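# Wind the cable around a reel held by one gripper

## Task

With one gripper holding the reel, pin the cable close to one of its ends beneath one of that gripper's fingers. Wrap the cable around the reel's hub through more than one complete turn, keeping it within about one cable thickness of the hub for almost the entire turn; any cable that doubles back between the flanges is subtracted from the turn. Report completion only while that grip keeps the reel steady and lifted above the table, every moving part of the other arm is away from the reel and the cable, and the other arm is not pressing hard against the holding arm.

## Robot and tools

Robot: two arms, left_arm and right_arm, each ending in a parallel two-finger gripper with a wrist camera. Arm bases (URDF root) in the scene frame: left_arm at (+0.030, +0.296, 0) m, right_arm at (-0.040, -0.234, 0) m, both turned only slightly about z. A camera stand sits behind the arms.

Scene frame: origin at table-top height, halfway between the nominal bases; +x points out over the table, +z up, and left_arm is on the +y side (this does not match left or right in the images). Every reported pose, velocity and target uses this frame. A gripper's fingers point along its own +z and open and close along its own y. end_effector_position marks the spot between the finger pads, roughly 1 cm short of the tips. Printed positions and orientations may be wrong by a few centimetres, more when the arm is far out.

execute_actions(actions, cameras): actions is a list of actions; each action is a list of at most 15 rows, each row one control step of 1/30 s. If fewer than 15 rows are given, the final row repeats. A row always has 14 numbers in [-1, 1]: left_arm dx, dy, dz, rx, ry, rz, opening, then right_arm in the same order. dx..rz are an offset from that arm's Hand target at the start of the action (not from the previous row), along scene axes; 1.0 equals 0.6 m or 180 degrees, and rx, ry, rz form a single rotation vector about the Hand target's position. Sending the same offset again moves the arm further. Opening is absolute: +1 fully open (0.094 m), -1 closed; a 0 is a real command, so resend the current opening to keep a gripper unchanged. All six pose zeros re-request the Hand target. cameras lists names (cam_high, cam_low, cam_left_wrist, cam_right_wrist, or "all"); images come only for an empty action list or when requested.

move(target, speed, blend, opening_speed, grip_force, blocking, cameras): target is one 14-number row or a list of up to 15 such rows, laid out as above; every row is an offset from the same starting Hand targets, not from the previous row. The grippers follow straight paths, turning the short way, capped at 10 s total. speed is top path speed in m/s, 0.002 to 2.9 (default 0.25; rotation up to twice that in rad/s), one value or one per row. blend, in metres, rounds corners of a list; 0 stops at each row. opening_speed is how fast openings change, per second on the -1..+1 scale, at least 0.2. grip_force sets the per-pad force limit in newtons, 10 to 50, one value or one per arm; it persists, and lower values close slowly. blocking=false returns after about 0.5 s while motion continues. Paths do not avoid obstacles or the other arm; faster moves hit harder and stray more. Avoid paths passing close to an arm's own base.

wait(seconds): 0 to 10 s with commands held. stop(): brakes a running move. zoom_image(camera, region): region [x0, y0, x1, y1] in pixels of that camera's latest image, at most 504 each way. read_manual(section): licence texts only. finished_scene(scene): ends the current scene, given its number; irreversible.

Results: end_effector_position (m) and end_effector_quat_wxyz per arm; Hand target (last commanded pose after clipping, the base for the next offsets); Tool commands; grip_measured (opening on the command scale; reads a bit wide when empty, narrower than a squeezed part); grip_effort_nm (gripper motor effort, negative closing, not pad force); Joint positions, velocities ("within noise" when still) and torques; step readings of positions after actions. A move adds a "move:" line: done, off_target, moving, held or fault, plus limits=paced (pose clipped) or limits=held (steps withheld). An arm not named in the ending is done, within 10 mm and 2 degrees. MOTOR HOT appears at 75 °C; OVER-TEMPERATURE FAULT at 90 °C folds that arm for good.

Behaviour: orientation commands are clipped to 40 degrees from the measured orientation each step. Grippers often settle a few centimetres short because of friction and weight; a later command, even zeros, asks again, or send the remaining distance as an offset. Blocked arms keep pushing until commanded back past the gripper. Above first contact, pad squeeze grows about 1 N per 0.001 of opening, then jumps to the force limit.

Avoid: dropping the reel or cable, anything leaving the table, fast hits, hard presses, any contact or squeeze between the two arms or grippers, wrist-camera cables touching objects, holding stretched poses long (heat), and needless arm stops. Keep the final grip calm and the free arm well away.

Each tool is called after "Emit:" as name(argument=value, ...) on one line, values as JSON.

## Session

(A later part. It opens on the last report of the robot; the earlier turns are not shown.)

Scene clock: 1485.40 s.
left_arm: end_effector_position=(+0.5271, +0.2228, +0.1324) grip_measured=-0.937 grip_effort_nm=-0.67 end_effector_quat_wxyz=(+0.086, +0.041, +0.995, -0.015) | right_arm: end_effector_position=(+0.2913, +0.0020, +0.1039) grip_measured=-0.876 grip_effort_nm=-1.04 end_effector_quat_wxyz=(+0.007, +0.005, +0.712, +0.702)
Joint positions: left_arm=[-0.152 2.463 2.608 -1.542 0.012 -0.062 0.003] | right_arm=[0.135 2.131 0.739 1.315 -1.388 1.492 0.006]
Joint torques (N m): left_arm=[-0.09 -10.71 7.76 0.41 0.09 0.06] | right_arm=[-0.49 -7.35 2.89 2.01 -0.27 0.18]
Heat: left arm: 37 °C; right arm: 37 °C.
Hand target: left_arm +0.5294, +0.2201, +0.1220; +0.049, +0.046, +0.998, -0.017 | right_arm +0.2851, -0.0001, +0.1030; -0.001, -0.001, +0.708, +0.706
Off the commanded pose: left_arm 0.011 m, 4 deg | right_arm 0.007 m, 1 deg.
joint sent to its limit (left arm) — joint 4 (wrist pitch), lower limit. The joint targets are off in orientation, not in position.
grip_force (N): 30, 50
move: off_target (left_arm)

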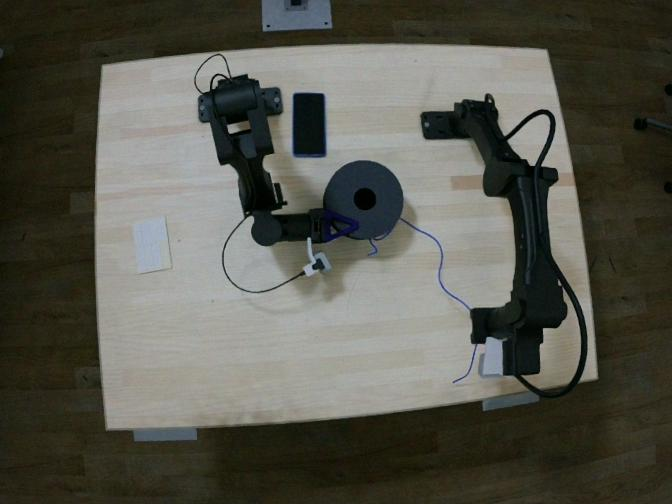

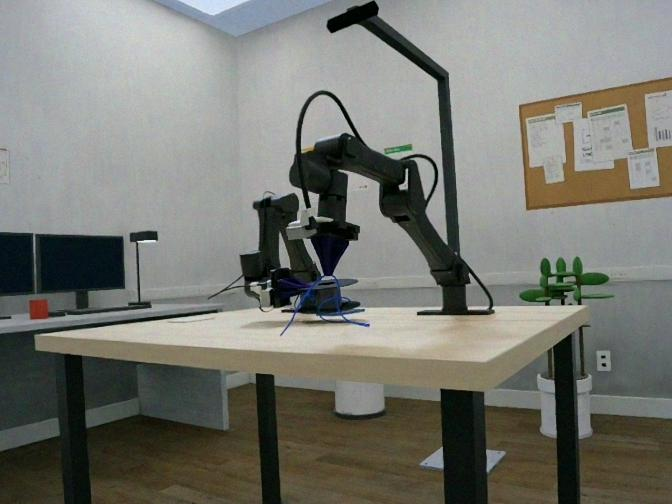

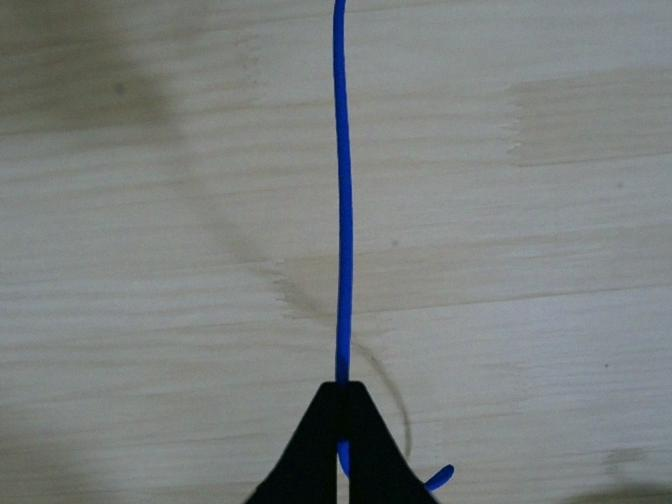

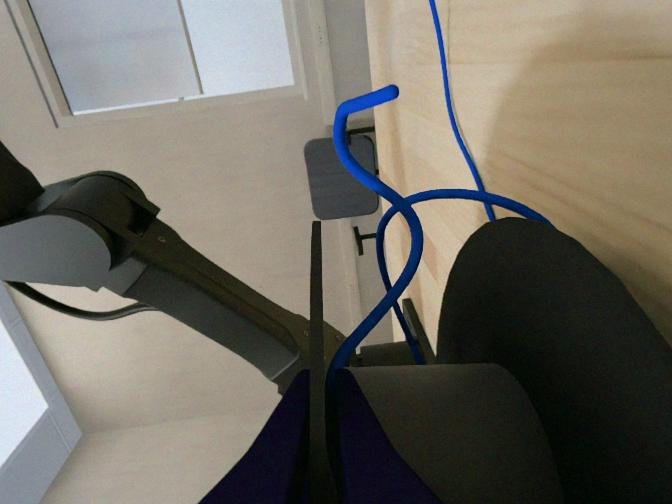

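Emit:
move(target=[-0.215,0.40,0.0,0,0,0,-1, 0,0,0,0,0,0,-1], speed=0.15, cameras=["cam_high", "cam_low", "cam_right_wrist"])

Emit:
zoom_image(camera="cam_low", region=[200, 220, 450, 350])

Emit:
zoom_image(camera="cam_high", region=[290, 130, 530, 330])

Scene clock: 1498.23 s.
left_arm: end_effector_position=(+0.3992, +0.4650, +0.1033) grip_measured=-0.937 grip_effort_nm=-0.67 end_effector_quat_wxyz=(+0.023, +0.038, +0.999, -0.020) | right_arm: end_effector_position=(+0.2912, +0.0020, +0.1039) grip_measured=-0.876 grip_effort_nm=-1.04 end_effector_quat_wxyz=(+0.007, +0.005, +0.712, +0.702)
Joint positions: left_arm=[0.444 2.081 1.859 -1.328 0.057 0.529 0.003] | right_arm=[0.135 2.131 0.739 1.316 -1.388 1.493 0.006]
Joint torques (N m): left_arm=[-0.38 -15.82 4.42 0.32 0.16 0] | right_arm=[-0.46 -7.58 2.97 1.87 -0.26 0.09]
Heat: left arm: 38 °C; right arm: 37 °C.
Hand target: left_arm +0.4003, +0.4601, +0.1220; +0.049, +0.046, +0.998, -0.017 | right_arm +0.2851, -0.0001, +0.1028; -0.001, -0.001, +0.711, +0.704
Off the commanded pose: left_arm 0.019 m, 3 deg | right_arm 0.007 m, 1 deg.
grip_force (N): 30, 50
move: off_target (left_arm)
Images, in order (width x height): cam_high 672x504, cam_low 672x504, cam_right_wrist 672x504.

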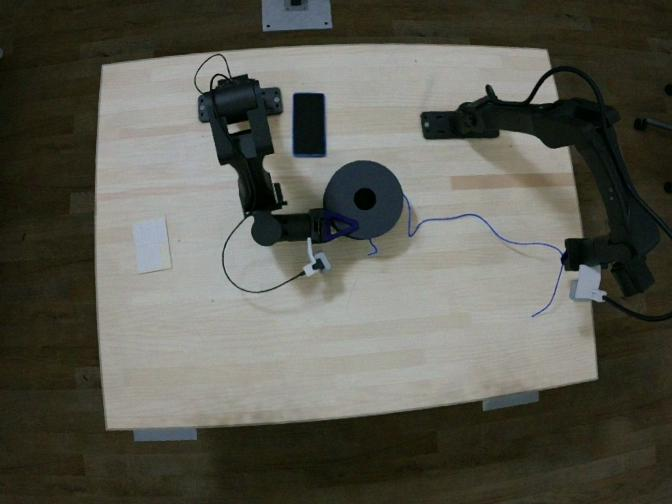

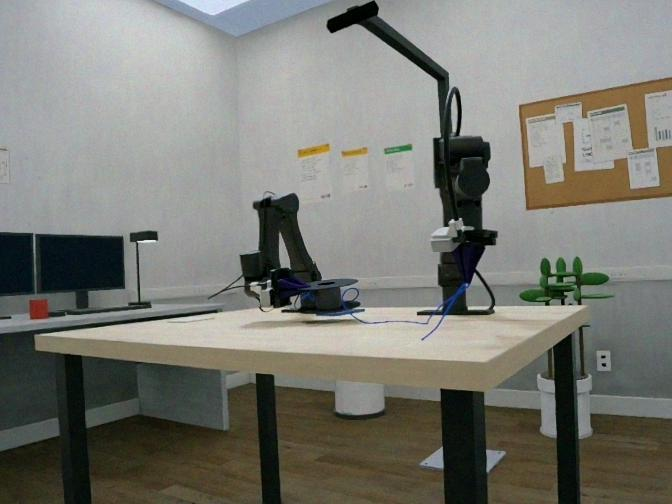

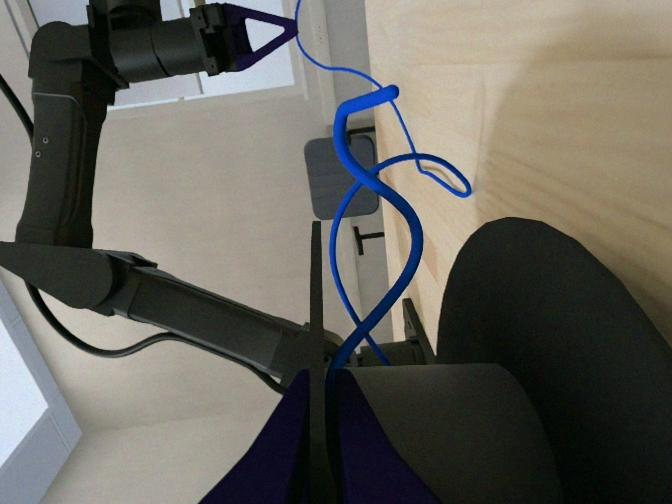

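Scaled by 2.016.

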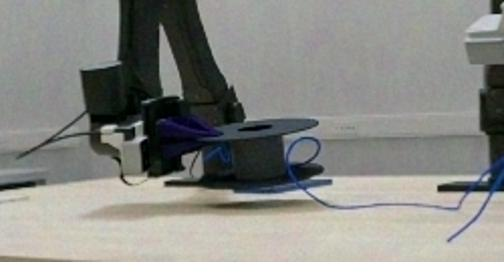

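Scaled by 2.100.

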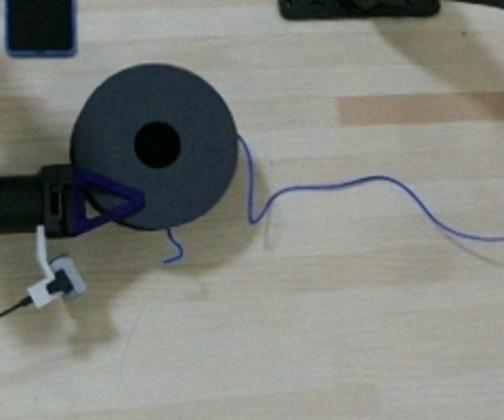

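Emit:
move(target=[[0,0,-0.15,0,0,0,-1, 0,0,-0.052,0,0,0,-1],[0,0,-0.15,0,0,0,-0.5, 0,0,-0.052,0,0,0,0.35],[0,0,0.03,0,0,0,-0.5, 0,-0.1,-0.045,0,0,-0.04,0.35],[0,-0.567,0.05,0,0,0,-0.3, 0,-0.2,-0.03,0,0,-0.12,0.35],[0,-0.567,0.05,0,0,0,-0.3, -0.145,-0.515,0.135,0,0,-0.25,0.35]], speed=[0.1,0.1,0.12,0.22,0.22], blend=[0,0,0.02,0.03,0], cameras=["all"])

Emit:
zoom_image(camera="cam_high", region=[290, 130, 530, 330])

Scene clock: 1533.70 s.
left_arm: end_effector_position=(+0.3942, +0.1173, +0.1546) grip_measured=-0.302 grip_effort_nm=0.11 end_effector_quat_wxyz=(+0.051, +0.054, +0.997, -0.026) | right_arm: end_effector_position=(+0.2019, -0.3112, +0.1854) grip_measured=+0.347 grip_effort_nm=0.14 end_effector_quat_wxyz=(+0.374, +0.369, +0.603, +0.601)
Joint positions: left_arm=[-0.463 1.997 1.935 -1.395 0.008 -0.347 0.033] | right_arm=[-1.133 1.393 0.153 1.515 -1.568 1.838 0.063]
Joint torques (N m): left_arm=[0.46 -8.23 8.13 0.31 -0.16 -0.1] | right_arm=[-0.72 -3.11 3.43 1.37 0.04 0.02]
Heat: left arm: 42 °C; right arm: 36 °C.
Hand target: left_arm +0.4003, +0.1199, +0.1520; +0.049, +0.046, +0.998, -0.017 | right_arm +0.1981, -0.3092, +0.1838; +0.269, +0.271, +0.657, +0.650
Off the commanded pose: left_arm 0.007 m, 1 deg | right_arm 0.005 m, 19 deg.
joint sent to its limit (right arm) — joint 5 (wrist yaw), lower limit. The joint targets are off in orientation, not in position.
grip_force (N): 30, 50
move: off_target (right_arm); blend cut to 0 m at target 4

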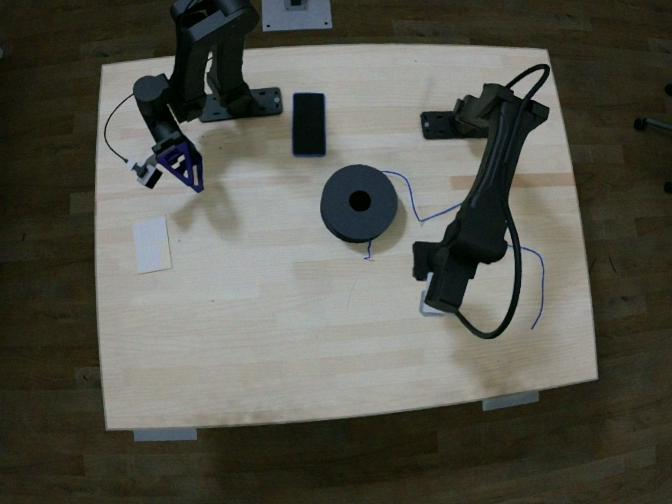

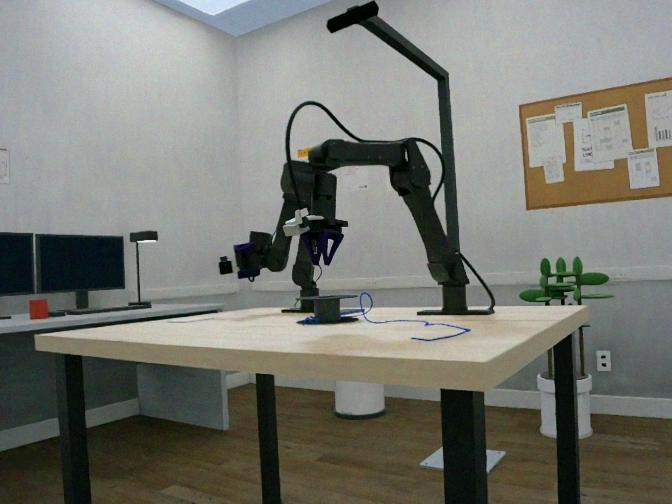

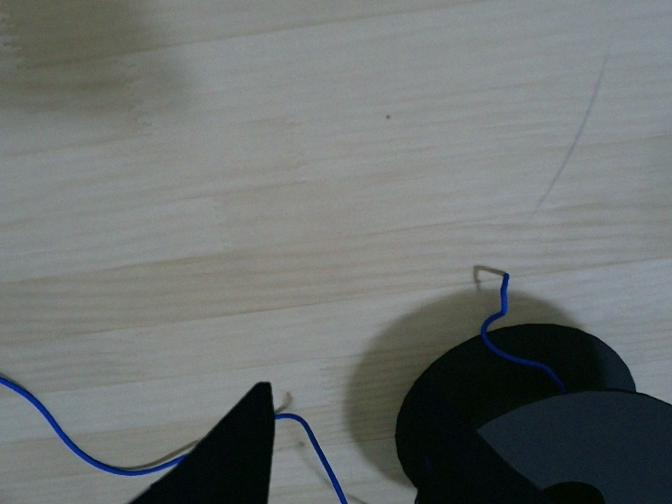

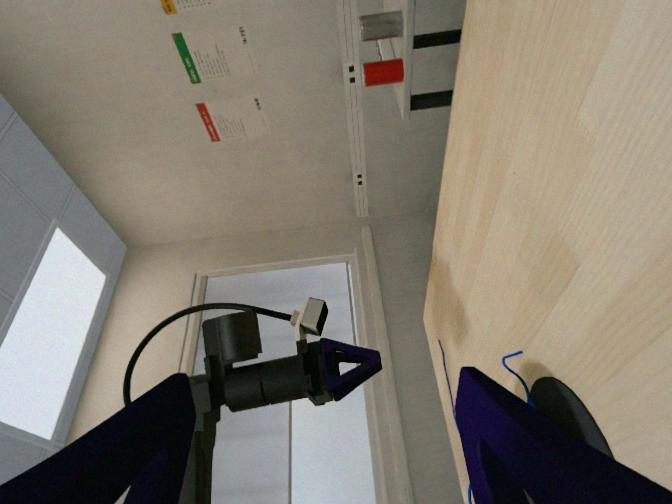

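Scaled by 2.100.

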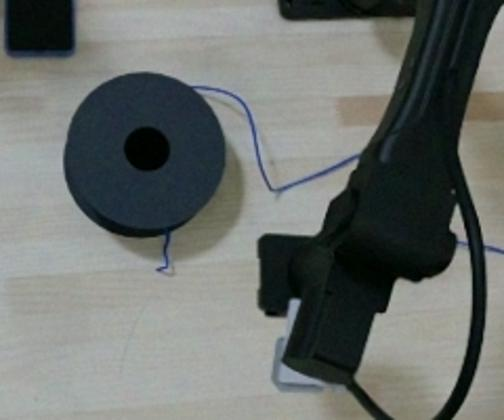

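Emit:
move(target=[-0.067,-0.166,-0.155,0,0,0,0.1, 0,0,0,0,0,0,0.35], speed=0.2, cameras=["cam_left_wrist", "cam_high"])

Scene clock: 1564.20 s.
left_arm: end_effector_position=(+0.3564, +0.0179, +0.0707) grip_measured=+0.098 grip_effort_nm=0.12 end_effector_quat_wxyz=(+0.049, +0.053, +0.997, -0.028) | right_arm: end_effector_position=(+0.2019, -0.3112, +0.1854) grip_measured=+0.347 grip_effort_nm=0.14 end_effector_quat_wxyz=(+0.374, +0.370, +0.603, +0.601)
Joint positions: left_arm=[-0.723 2.086 1.732 -1.105 -0.015 -0.607 0.052] | right_arm=[-1.133 1.393 0.153 1.515 -1.568 1.839 0.063]
Joint torques (N m): left_arm=[0.16 -9.37 5.03 0.56 -0.2 -0.09] | right_arm=[-0.65 -3.02 3.44 1.38 0.04 0.02]
Heat: left arm: 38 °C; right arm: 34 °C.
Hand target: left_arm +0.3601, +0.0203, +0.0589; +0.049, +0.046, +0.998, -0.017 | right_arm +0.1992, -0.3087, +0.1838; +0.371, +0.370, +0.603, +0.601 (not the last commanded pose)
Off the commanded pose: left_arm 0.013 m, 2 deg | right_arm 0.005 m, 19 deg.
grip_force (N): 30, 50
move: off_target (left_arm, right_arm)
Images, in order (width x height): cam_high 672x504, cam_left_wrist 672x504.

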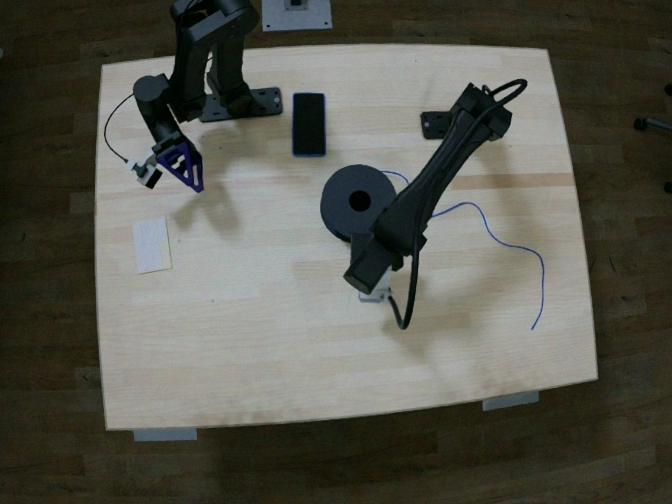

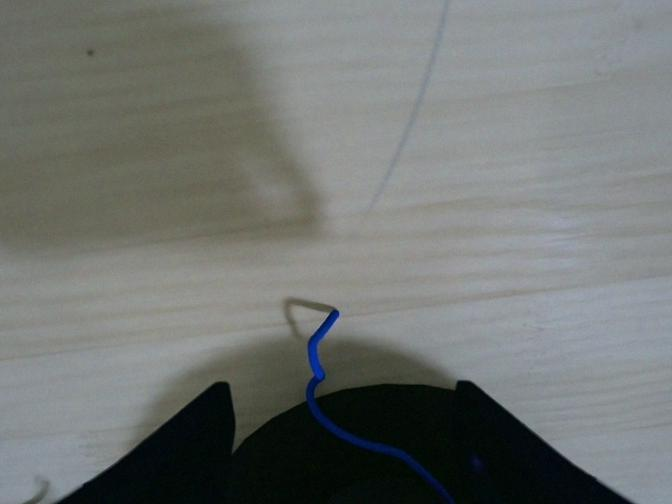

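Emit:
move(target=[[0,0,0,0,0.0955,0,0.1, 0,0,0,0,0,0,0.35],[-0.0167,-0.002,-0.1015,0,0.0955,0,0.1, 0,0,0,0,0,0,0.35]], speed=[0.2,0.08], blend=[0.01,0], cameras=["cam_left_wrist", "cam_low"])

Scene clock: 1594.43 s.
left_arm: end_effector_position=(+0.3548, +0.0214, +0.0146) grip_measured=+0.098 grip_effort_nm=0.11 end_effector_quat_wxyz=(-0.086, +0.042, +0.995, -0.027) | right_arm: end_effector_position=(+0.2019, -0.3112, +0.1854) grip_measured=+0.347 grip_effort_nm=0.14 end_effector_quat_wxyz=(+0.374, +0.370, +0.603, +0.601)
Joint positions: left_arm=[-0.652 2.345 1.922 -1.261 0.142 -0.552 0.052] | right_arm=[-1.133 1.393 0.153 1.515 -1.568 1.839 0.063]
Joint torques (N m): left_arm=[-0.59 -10.21 4.42 0.22 0.14 -0.03] | right_arm=[-0.61 -2.97 3.49 1.39 0.05 0.04]
Heat: left arm: 37 °C; right arm: 33 °C.
Hand target: left_arm +0.3501, +0.0191, -0.0019; -0.101, +0.044, +0.994, -0.023 | right_arm +0.1992, -0.3087, +0.1838; +0.371, +0.370, +0.603, +0.601
Off the commanded pose: left_arm 0.017 m, 2 deg | right_arm 0.004 m, 0 deg.
grip_force (N): 30, 50
move: off_target (left_arm)
Images, in order (width x height): cam_low 672x504, cam_left_wrist 672x504.

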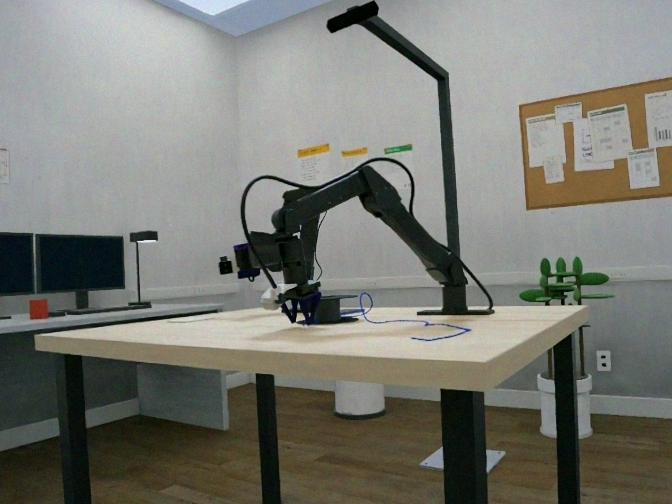

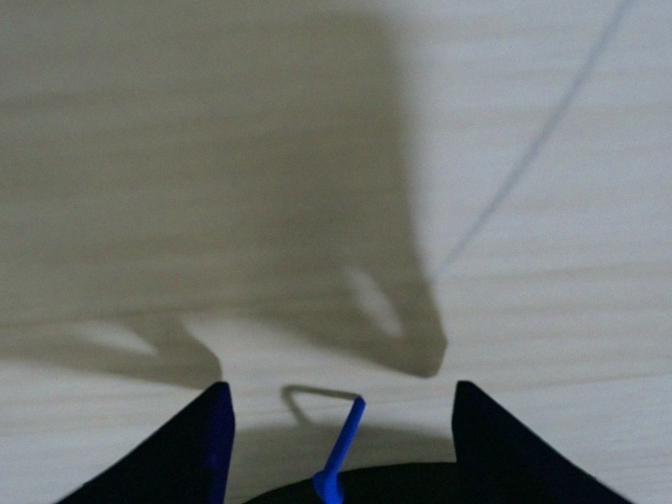

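Emit:
move(target=[[-0.025,0.0,-0.008,0,0,0,0.1, 0,0,0,0,0,0,0.35],[-0.025,0.0,-0.008,0,0,0,-1, 0,0,0,0,0,0,0.35]], speed=[0.06,0.06], cameras=["cam_left_wrist", "cam_high"])

Scene clock: 1606.47 s.
left_arm: end_effector_position=(+0.3461, +0.0288, +0.0071) grip_measured=-0.929 grip_effort_nm=-0.63 end_effector_quat_wxyz=(-0.085, +0.041, +0.995, -0.010) | right_arm: end_effector_position=(+0.2019, -0.3112, +0.1854) grip_measured=+0.347 grip_effort_nm=0.14 end_effector_quat_wxyz=(+0.374, +0.370, +0.603, +0.601)
Joint positions: left_arm=[-0.662 2.32 1.849 -1.228 0.115 -0.565 0.003] | right_arm=[-1.133 1.393 0.153 1.515 -1.568 1.839 0.063]
Joint torques (N m): left_arm=[-1.52 -11.44 2.41 0.36 0.42 -0.09] | right_arm=[-0.65 -3 3.45 1.38 0.04 0.04]
Heat: left arm: 37 °C; right arm: 33 °C.
Hand target: left_arm +0.3351, +0.0192, -0.0067; -0.101, +0.043, +0.994, -0.023 | right_arm +0.1992, -0.3087, +0.1838; +0.371, +0.370, +0.603, +0.601
Off the commanded pose: left_arm 0.020 m, 2 deg | right_arm 0.004 m, 0 deg.
grip_force (N): 30, 50
move: off_target (left_arm); target 2's new opening was sent with left_arm's hand 0.021 m and 2 deg from that target
Images, in order (width x height): cam_high 672x504, cam_left_wrist 672x504.

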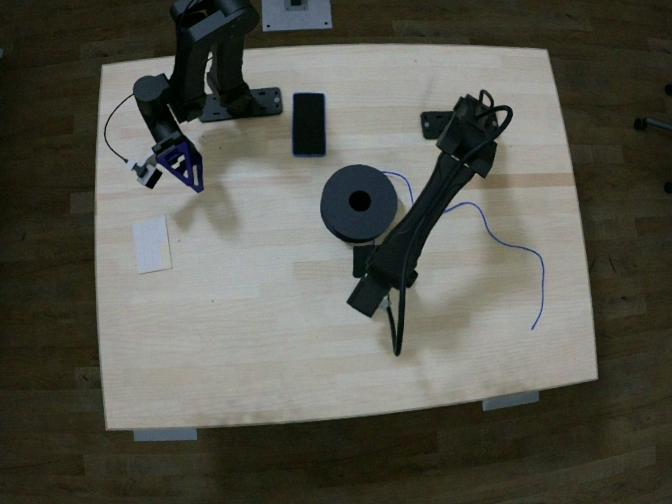

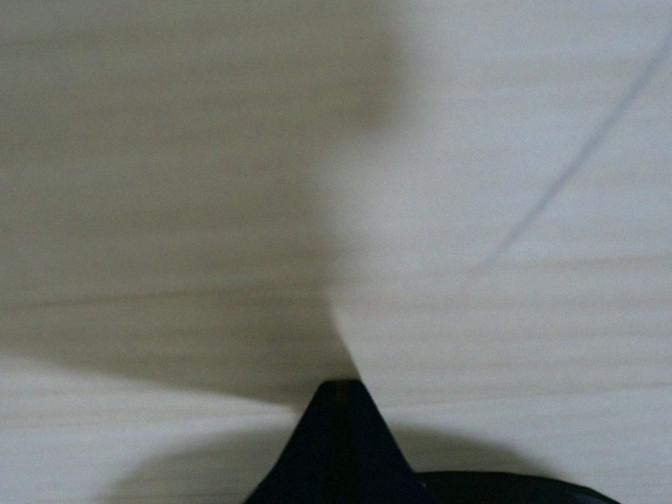

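Emit:
move(target=[[0.05,0.018,0.111,0,-0.0955,0,-1, 0,0,0,0,0,0,0.35],[0.225,0.185,0.111,0,-0.0955,0,-1, 0,0,0,0,0,0,0.35],[0.108,0.40,0.111,0,-0.0955,0,-1, 0,0,0,0,0,0,0.35],[-0.08,0.518,0.111,0,-0.0955,0,-1, 0,0,0,0,0,0,0.35]], speed=0.13, blend=[0.01,0.04,0.04,0], cameras=["all"])

Emit:
zoom_image(camera="cam_high", region=[290, 130, 560, 350])

Scene clock: 1641.20 s.
left_arm: end_effector_position=(+0.2864, +0.3309, +0.0552) grip_measured=-0.930 grip_effort_nm=-0.67 end_effector_quat_wxyz=(+0.032, +0.043, +0.998, -0.014) | right_arm: end_effector_position=(+0.2019, -0.3112, +0.1854) grip_measured=+0.347 grip_effort_nm=0.14 end_effector_quat_wxyz=(+0.374, +0.370, +0.603, +0.601)
Joint positions: left_arm=[0.152 1.511 0.961 -0.963 0.04 0.245 0.003] | right_arm=[-1.133 1.393 0.153 1.515 -1.568 1.839 0.063]
Joint torques (N m): left_arm=[0.4 -8.25 4.34 0.43 0.12 0.09] | right_arm=[-0.64 -3.02 3.44 1.37 0.05 0.04]
Heat: left arm: 39 °C; right arm: 32 °C.
Hand target: left_arm +0.2872, +0.3300, +0.0599; +0.049, +0.046, +0.998, -0.017 | right_arm +0.1992, -0.3087, +0.1838; +0.371, +0.370, +0.603, +0.601
Off the commanded pose: left_arm 0.005 m, 2 deg | right_arm 0.004 m, 0 deg.
grip_force (N): 30, 50
move: done

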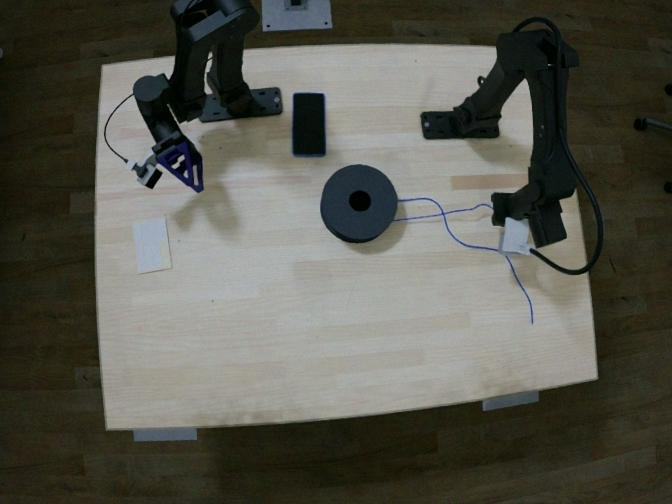

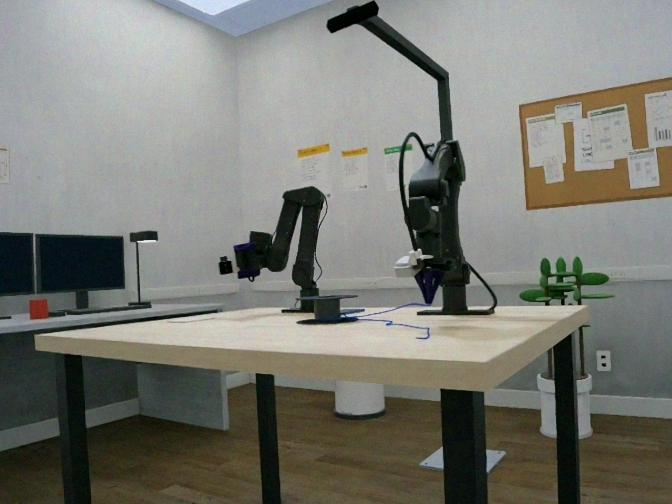

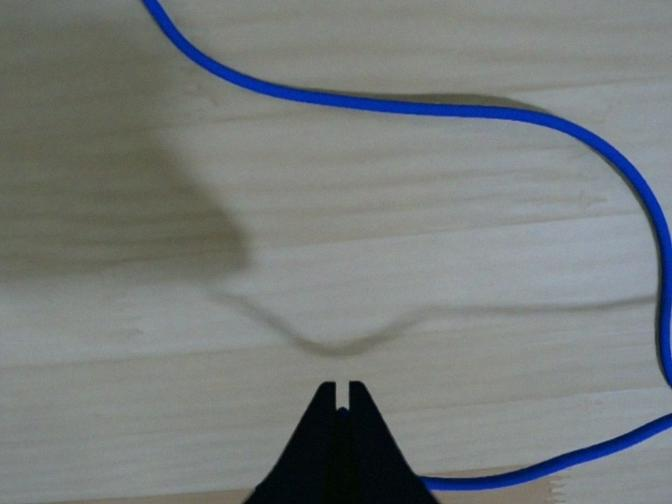

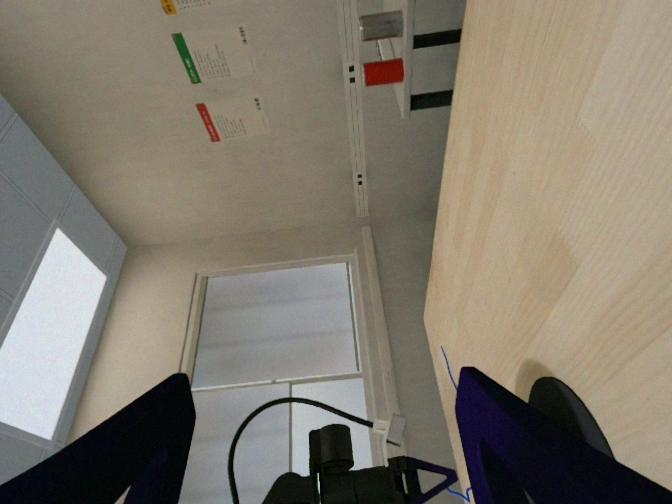

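Scaled by 1.867.

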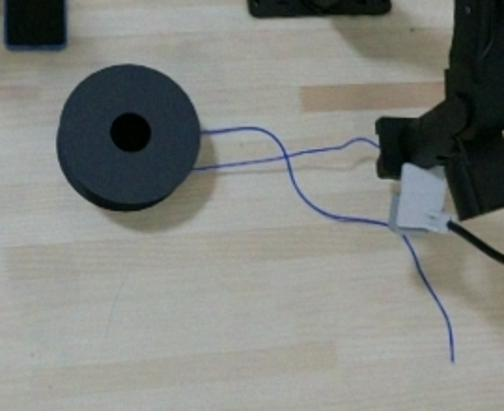

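Emit:
move(target=[[-0.1845,-0.203,0.01,0,0,0,-1, 0,0,0,0,0,0,0.35],[-0.301,-0.337,0.01,0,0,0,-1, 0,0,0,0,0,0,0.35],[-0.351,-0.537,0.01,0,0,0,-1, 0,0,0,0,0,0,0.35],[-0.318,-0.687,0.01,0,0,0,-1, 0,0,0,0,0,0,0.35],[-0.251,-0.762,0.01,0,0,0,-1, 0,0,0,0,0,0,0.35],[-0.1345,-0.812,0.01,0,0,0,-1, 0,0,0,0,0,0,0.35],[-0.018,-0.795,0.01,0,0,0,-1, 0,0,0,0,0,0,0.35],[0.0655,-0.703,0.01,0,0,0,-1, 0,0,0,0,0,0,0.35],[0.112,-0.595,0.01,0,0,0,-1, 0,0,0,0,0,0,0.35]], speed=0.17, blend=[0.035,0.035,0.035,0.03,0.03,0.03,0.03,0.03,0], cameras=["all"])

Emit:
zoom_image(camera="cam_low", region=[240, 230, 420, 350])

Scene clock: 1659.80 s.
left_arm: end_effector_position=(+0.3541, -0.0218, +0.0476) grip_measured=-0.930 grip_effort_nm=-0.67 end_effector_quat_wxyz=(+0.031, +0.040, +0.999, +0.003) | right_arm: end_effector_position=(+0.2019, -0.3112, +0.1854) grip_measured=+0.347 grip_effort_nm=0.14 end_effector_quat_wxyz=(+0.374, +0.370, +0.603, +0.601)
Joint positions: left_arm=[-0.805 2.282 1.958 -1.207 -0.047 -0.715 0.003] | right_arm=[-1.133 1.393 0.153 1.515 -1.568 1.839 0.063]
Joint torques (N m): left_arm=[-0.58 -16.91 4.46 0.47 -0.05 0.05] | right_arm=[-0.61 -3.03 3.45 1.38 0.05 0.04]
Heat: left arm: 38 °C; right arm: 32 °C.
Hand target: left_arm +0.3544, -0.0271, +0.0659; +0.049, +0.046, +0.998, -0.017 | right_arm +0.1992, -0.3087, +0.1838; +0.371, +0.370, +0.603, +0.601
Off the commanded pose: left_arm 0.019 m, 3 deg | right_arm 0.004 m, 0 deg.
grip_force (N): 30, 50
move: off_target (left_arm)

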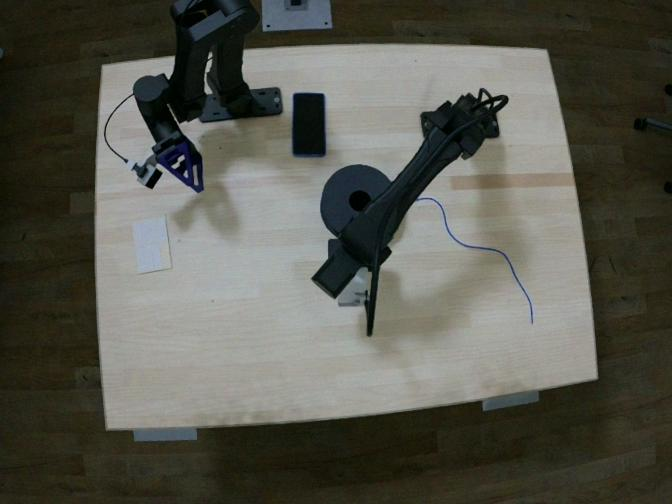

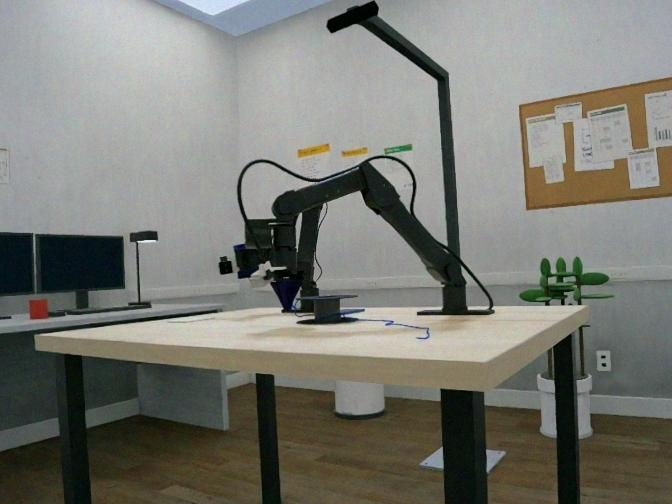

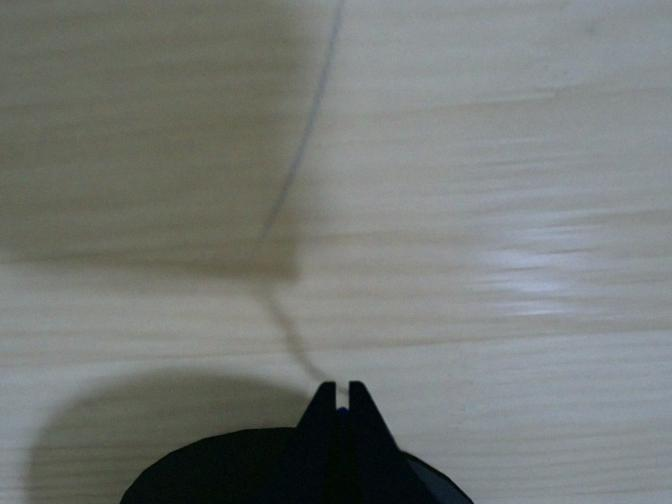

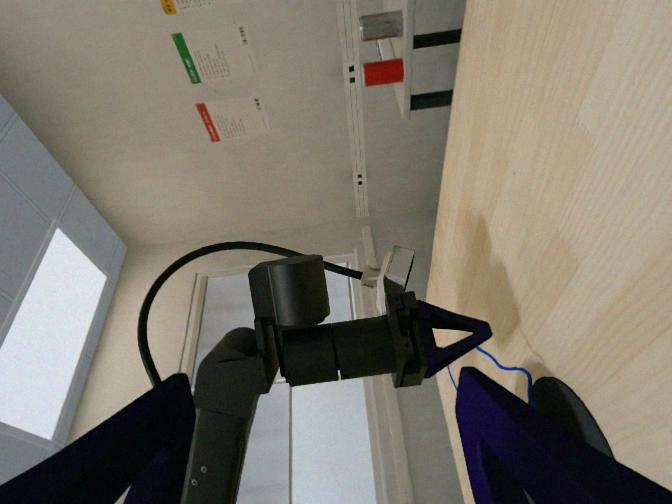

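Scaled by 2.800.

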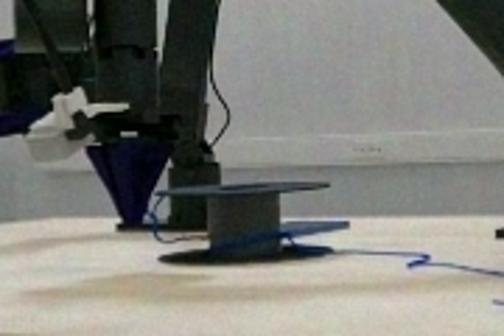

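Emit:
move(target=[[-0.005,0.158,-0.01,0,0,0,-1, 0,0,0,0,0,0,0.35],[-0.047,0.342,-0.01,0,0,0,-1, 0,0,0,0,0,0,0.35],[-0.113,0.61,-0.01,0,0,0,-1, 0,0,0,0,0,0,0.35]], speed=0.15, blend=[0.03,0.04,0], cameras=["cam_high", "cam_low"])

Emit:
zoom_image(camera="cam_low", region=[260, 250, 400, 350])

Emit:
zoom_image(camera="cam_high", region=[290, 130, 560, 350])

Scene clock: 1674.80 s.
left_arm: end_effector_position=(+0.2883, +0.3408, +0.0544) grip_measured=-0.930 grip_effort_nm=-0.67 end_effector_quat_wxyz=(+0.036, +0.043, +0.998, -0.013) | right_arm: end_effector_position=(+0.2019, -0.3112, +0.1854) grip_measured=+0.347 grip_effort_nm=0.14 end_effector_quat_wxyz=(+0.374, +0.370, +0.603, +0.601)
Joint positions: left_arm=[0.189 1.519 0.964 -0.952 0.042 0.282 0.003] | right_arm=[-1.133 1.393 0.153 1.515 -1.568 1.839 0.063]
Joint torques (N m): left_arm=[0.34 -8.66 4.37 0.33 0.14 0.07] | right_arm=[-0.62 -3.02 3.45 1.37 0.04 0.04]
Heat: left arm: 38 °C; right arm: 32 °C.
Hand target: left_arm +0.2865, +0.3389, +0.0600; +0.049, +0.047, +0.998, -0.017 | right_arm +0.1992, -0.3087, +0.1838; +0.371, +0.370, +0.603, +0.601
Off the commanded pose: left_arm 0.006 m, 2 deg | right_arm 0.004 m, 0 deg.
grip_force (N): 30, 50
move: done
Images, in order (width x height): cam_high 672x504, cam_low 672x504.

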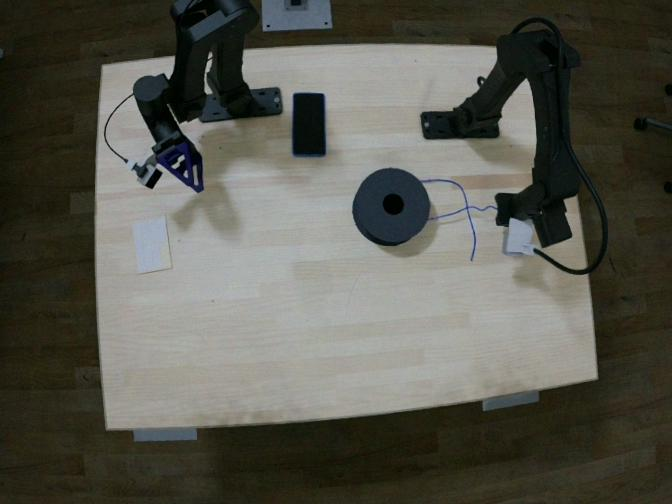

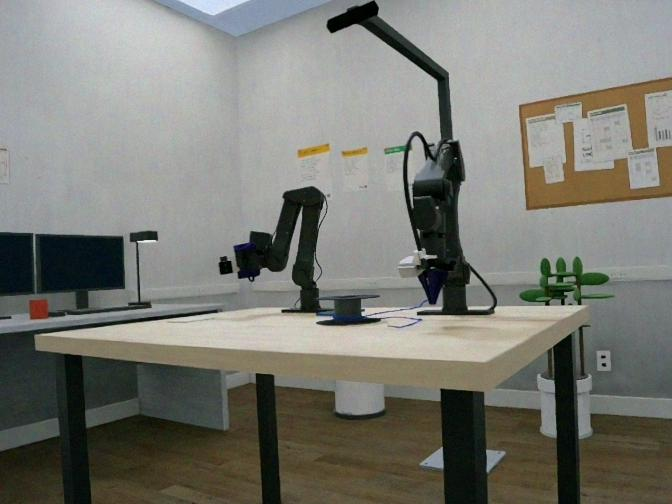

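Scaled by 3.600.

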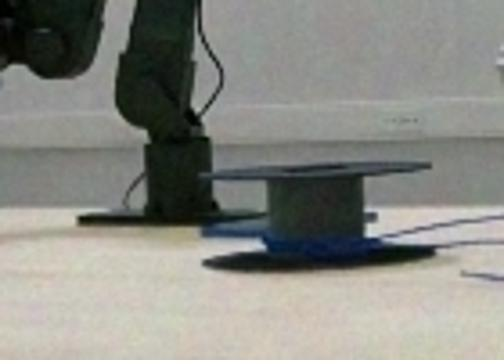

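Scaled by 1.867.

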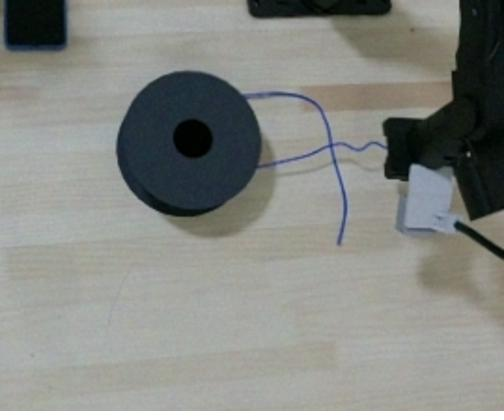

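Emit:
move(target=[[0,0,0,0,0,0,-1, 0.068,0.265,-0.123,0,0,0.2,0.35],[0,0,0,0,0,0,-1, 0.073,0.415,-0.175,0,0,0.352,0.35],[0,0,0,0,0,0,-1, 0.073,0.567,-0.175,0,0,0.352,0.35]], speed=[0.25,0.2,0.1], blend=[0.04,0.02,0], cameras=["cam_right_wrist", "cam_high"])

Scene clock: 1700.33 s.
left_arm: end_effector_position=(+0.2883, +0.3407, +0.0544) grip_measured=-0.930 grip_effort_nm=-0.66 end_effector_quat_wxyz=(+0.036, +0.043, +0.998, -0.013) | right_arm: end_effector_position=(+0.2400, +0.0296, +0.0776) grip_measured=+0.347 grip_effort_nm=0.14 end_effector_quat_wxyz=(-0.008, +0.007, +0.714, +0.700)
Joint positions: left_arm=[0.189 1.519 0.964 -0.952 0.042 0.282 0.003] | right_arm=[0.256 2.19 0.575 1.544 -1.287 1.525 0.063]
Joint torques (N m): left_arm=[0.35 -8.66 4.37 0.33 0.12 0.07] | right_arm=[0.31 -6.22 4.07 2.01 -0.02 0.03]
Heat: left arm: 36 °C; right arm: 32 °C.
Hand target: left_arm +0.2865, +0.3389, +0.0600; +0.049, +0.046, +0.998, -0.017 | right_arm +0.2429, +0.0316, +0.0788; +0.000, -0.002, +0.708, +0.706
Off the commanded pose: left_arm 0.006 m, 2 deg | right_arm 0.004 m, 2 deg.
joint sent to its limit (right arm) — joint 4 (wrist pitch), upper limit. The joint targets still meet the commanded pose.
grip_force (N): 30, 50
move: done
Images, in order (width x height): cam_high 672x504, cam_right_wrist 672x504.

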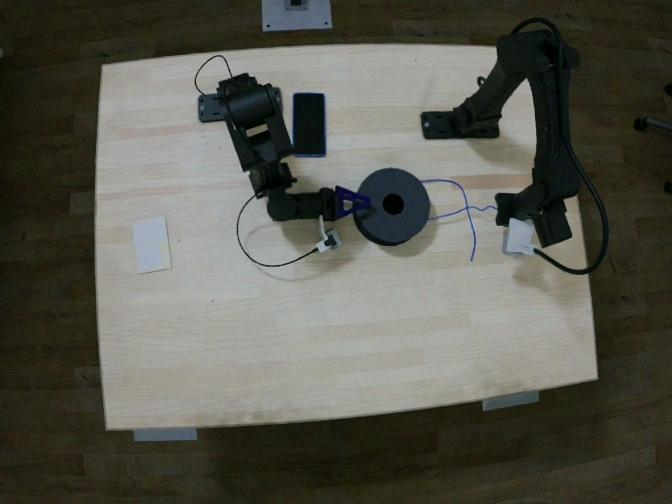

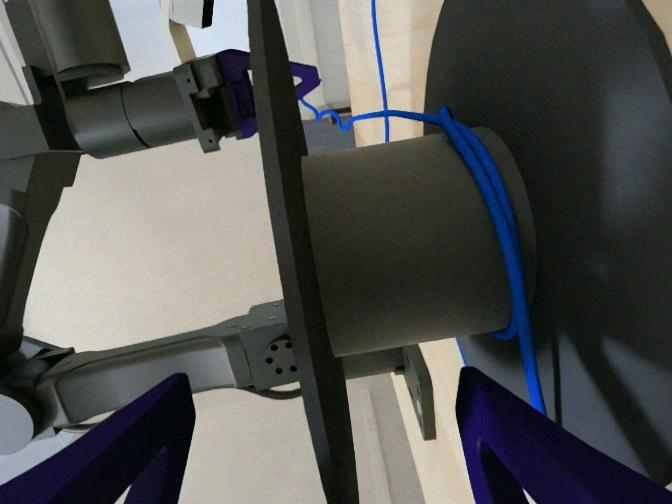

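Emit:
move(target=[0,0,0,0,0,0,-1,0,0,0,0,0,0,-1], opening_speed=0.8, speed=0.1, grip_force=[30,50], cameras=["cam_high","cam_right_wrist"])

Scene clock: 1725.80 s.
left_arm: end_effector_position=(+0.2883, +0.3407, +0.0544) grip_measured=-0.930 grip_effort_nm=-0.67 end_effector_quat_wxyz=(+0.036, +0.043, +0.998, -0.013) | right_arm: end_effector_position=(+0.2444, +0.0307, +0.0833) grip_measured=-0.921 grip_effort_nm=-1.02 end_effector_quat_wxyz=(+0.015, -0.013, +0.710, +0.704)
Joint positions: left_arm=[0.189 1.519 0.964 -0.952 0.042 0.282 0.003] | right_arm=[0.256 2.193 0.59 1.577 -1.283 1.506 0.004]
Joint torques (N m): left_arm=[0.34 -8.66 4.37 0.34 0.13 0.06] | right_arm=[0.34 -6.43 2.99 1.64 -0.04 0.22]
Heat: left arm: 35 °C; right arm: 33 °C.
Hand target: left_arm +0.2865, +0.3389, +0.0600; +0.049, +0.046, +0.998, -0.017 | right_arm +0.2429, +0.0316, +0.0787; +0.000, -0.002, +0.708, +0.706
Off the commanded pose: left_arm 0.006 m, 2 deg | right_arm 0.005 m, 2 deg.
joint read past its limit (right arm) — joint 4 (wrist pitch), upper limit.
joint sent to its limit (right arm) — joint 4 (wrist pitch), upper limit. The joint targets still meet the commanded pose.
grip_force (N): 30, 50
move: done
Images, in order (width x height): cam_high 672x504, cam_right_wrist 672x504.

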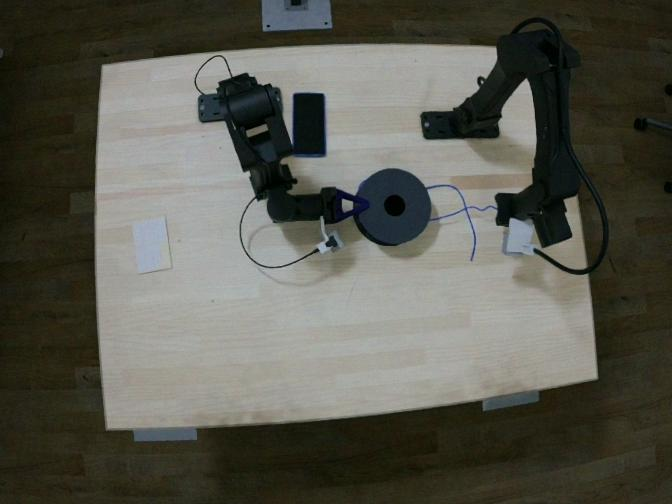

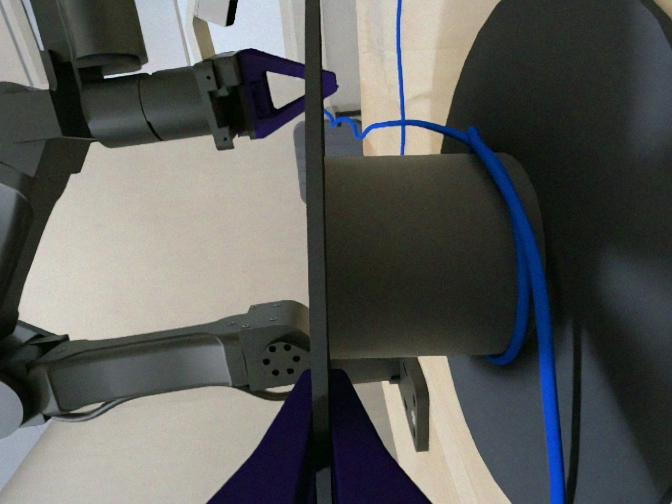

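Emit:
move(target=[0,0.117,0,0,0,0,-1,0,0,0,0,0,0,-1], speed=0.08, cameras=["cam_high","cam_right_wrist","cam_left_wrist"])

Scene clock: 1746.83 s.
left_arm: end_effector_position=(+0.2789, +0.4006, +0.0562) grip_measured=-0.930 grip_effort_nm=-0.67 end_effector_quat_wxyz=(+0.043, +0.044, +0.998, -0.025) | right_arm: end_effector_position=(+0.2444, +0.0307, +0.0833) grip_measured=-0.921 grip_effort_nm=-1.04 end_effector_quat_wxyz=(+0.016, -0.014, +0.710, +0.704)
Joint positions: left_arm=[0.443 1.558 1.009 -0.97 0.085 0.538 0.003] | right_arm=[0.256 2.193 0.59 1.577 -1.283 1.505 0.004]
Joint torques (N m): left_arm=[0.88 -4.64 8.17 0.34 -0.06 0.09] | right_arm=[0.31 -6.45 2.92 1.65 -0.04 0.23]
Heat: left arm: 35 °C; right arm: 32 °C.
Hand target: left_arm +0.2866, +0.4092, +0.0599; +0.049, +0.046, +0.998, -0.017 | right_arm +0.2429, +0.0316, +0.0787; +0.000, -0.002, +0.708, +0.706
Off the commanded pose: left_arm 0.012 m, 1 deg | right_arm 0.005 m, 2 deg.
joint read past its limit (right arm) — joint 4 (wrist pitch), upper limit.
joint sent to its limit (right arm) — joint 4 (wrist pitch), upper limit. The joint targets still meet the commanded pose.
grip_force (N): 30, 50
move: off_target (left_arm)
Images, in order (width x height): cam_high 672x504, cam_left_wrist 672x504, cam_right_wrist 672x504.

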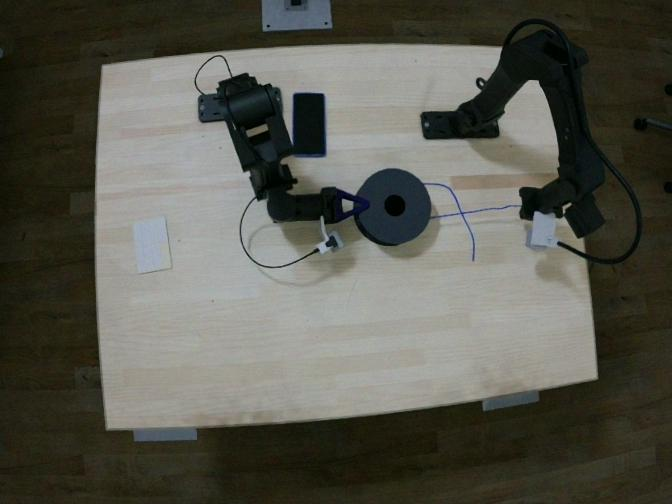

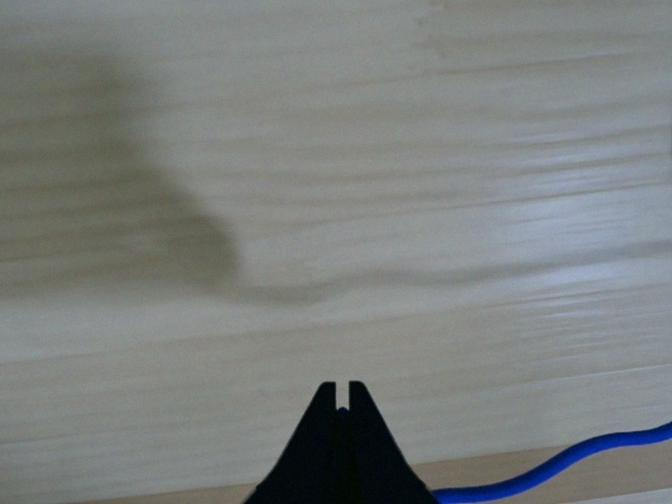

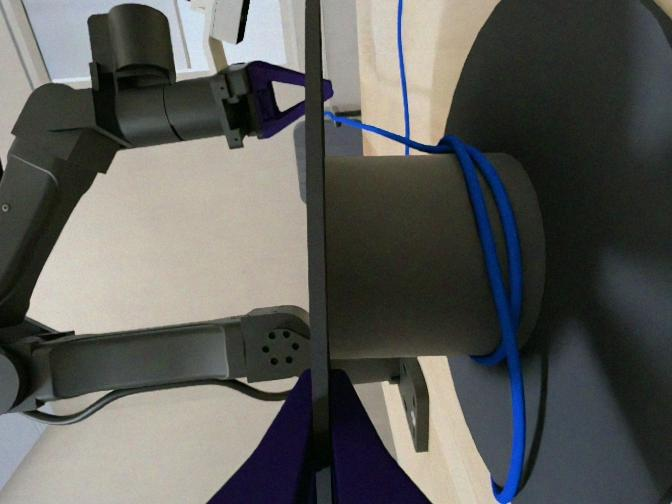

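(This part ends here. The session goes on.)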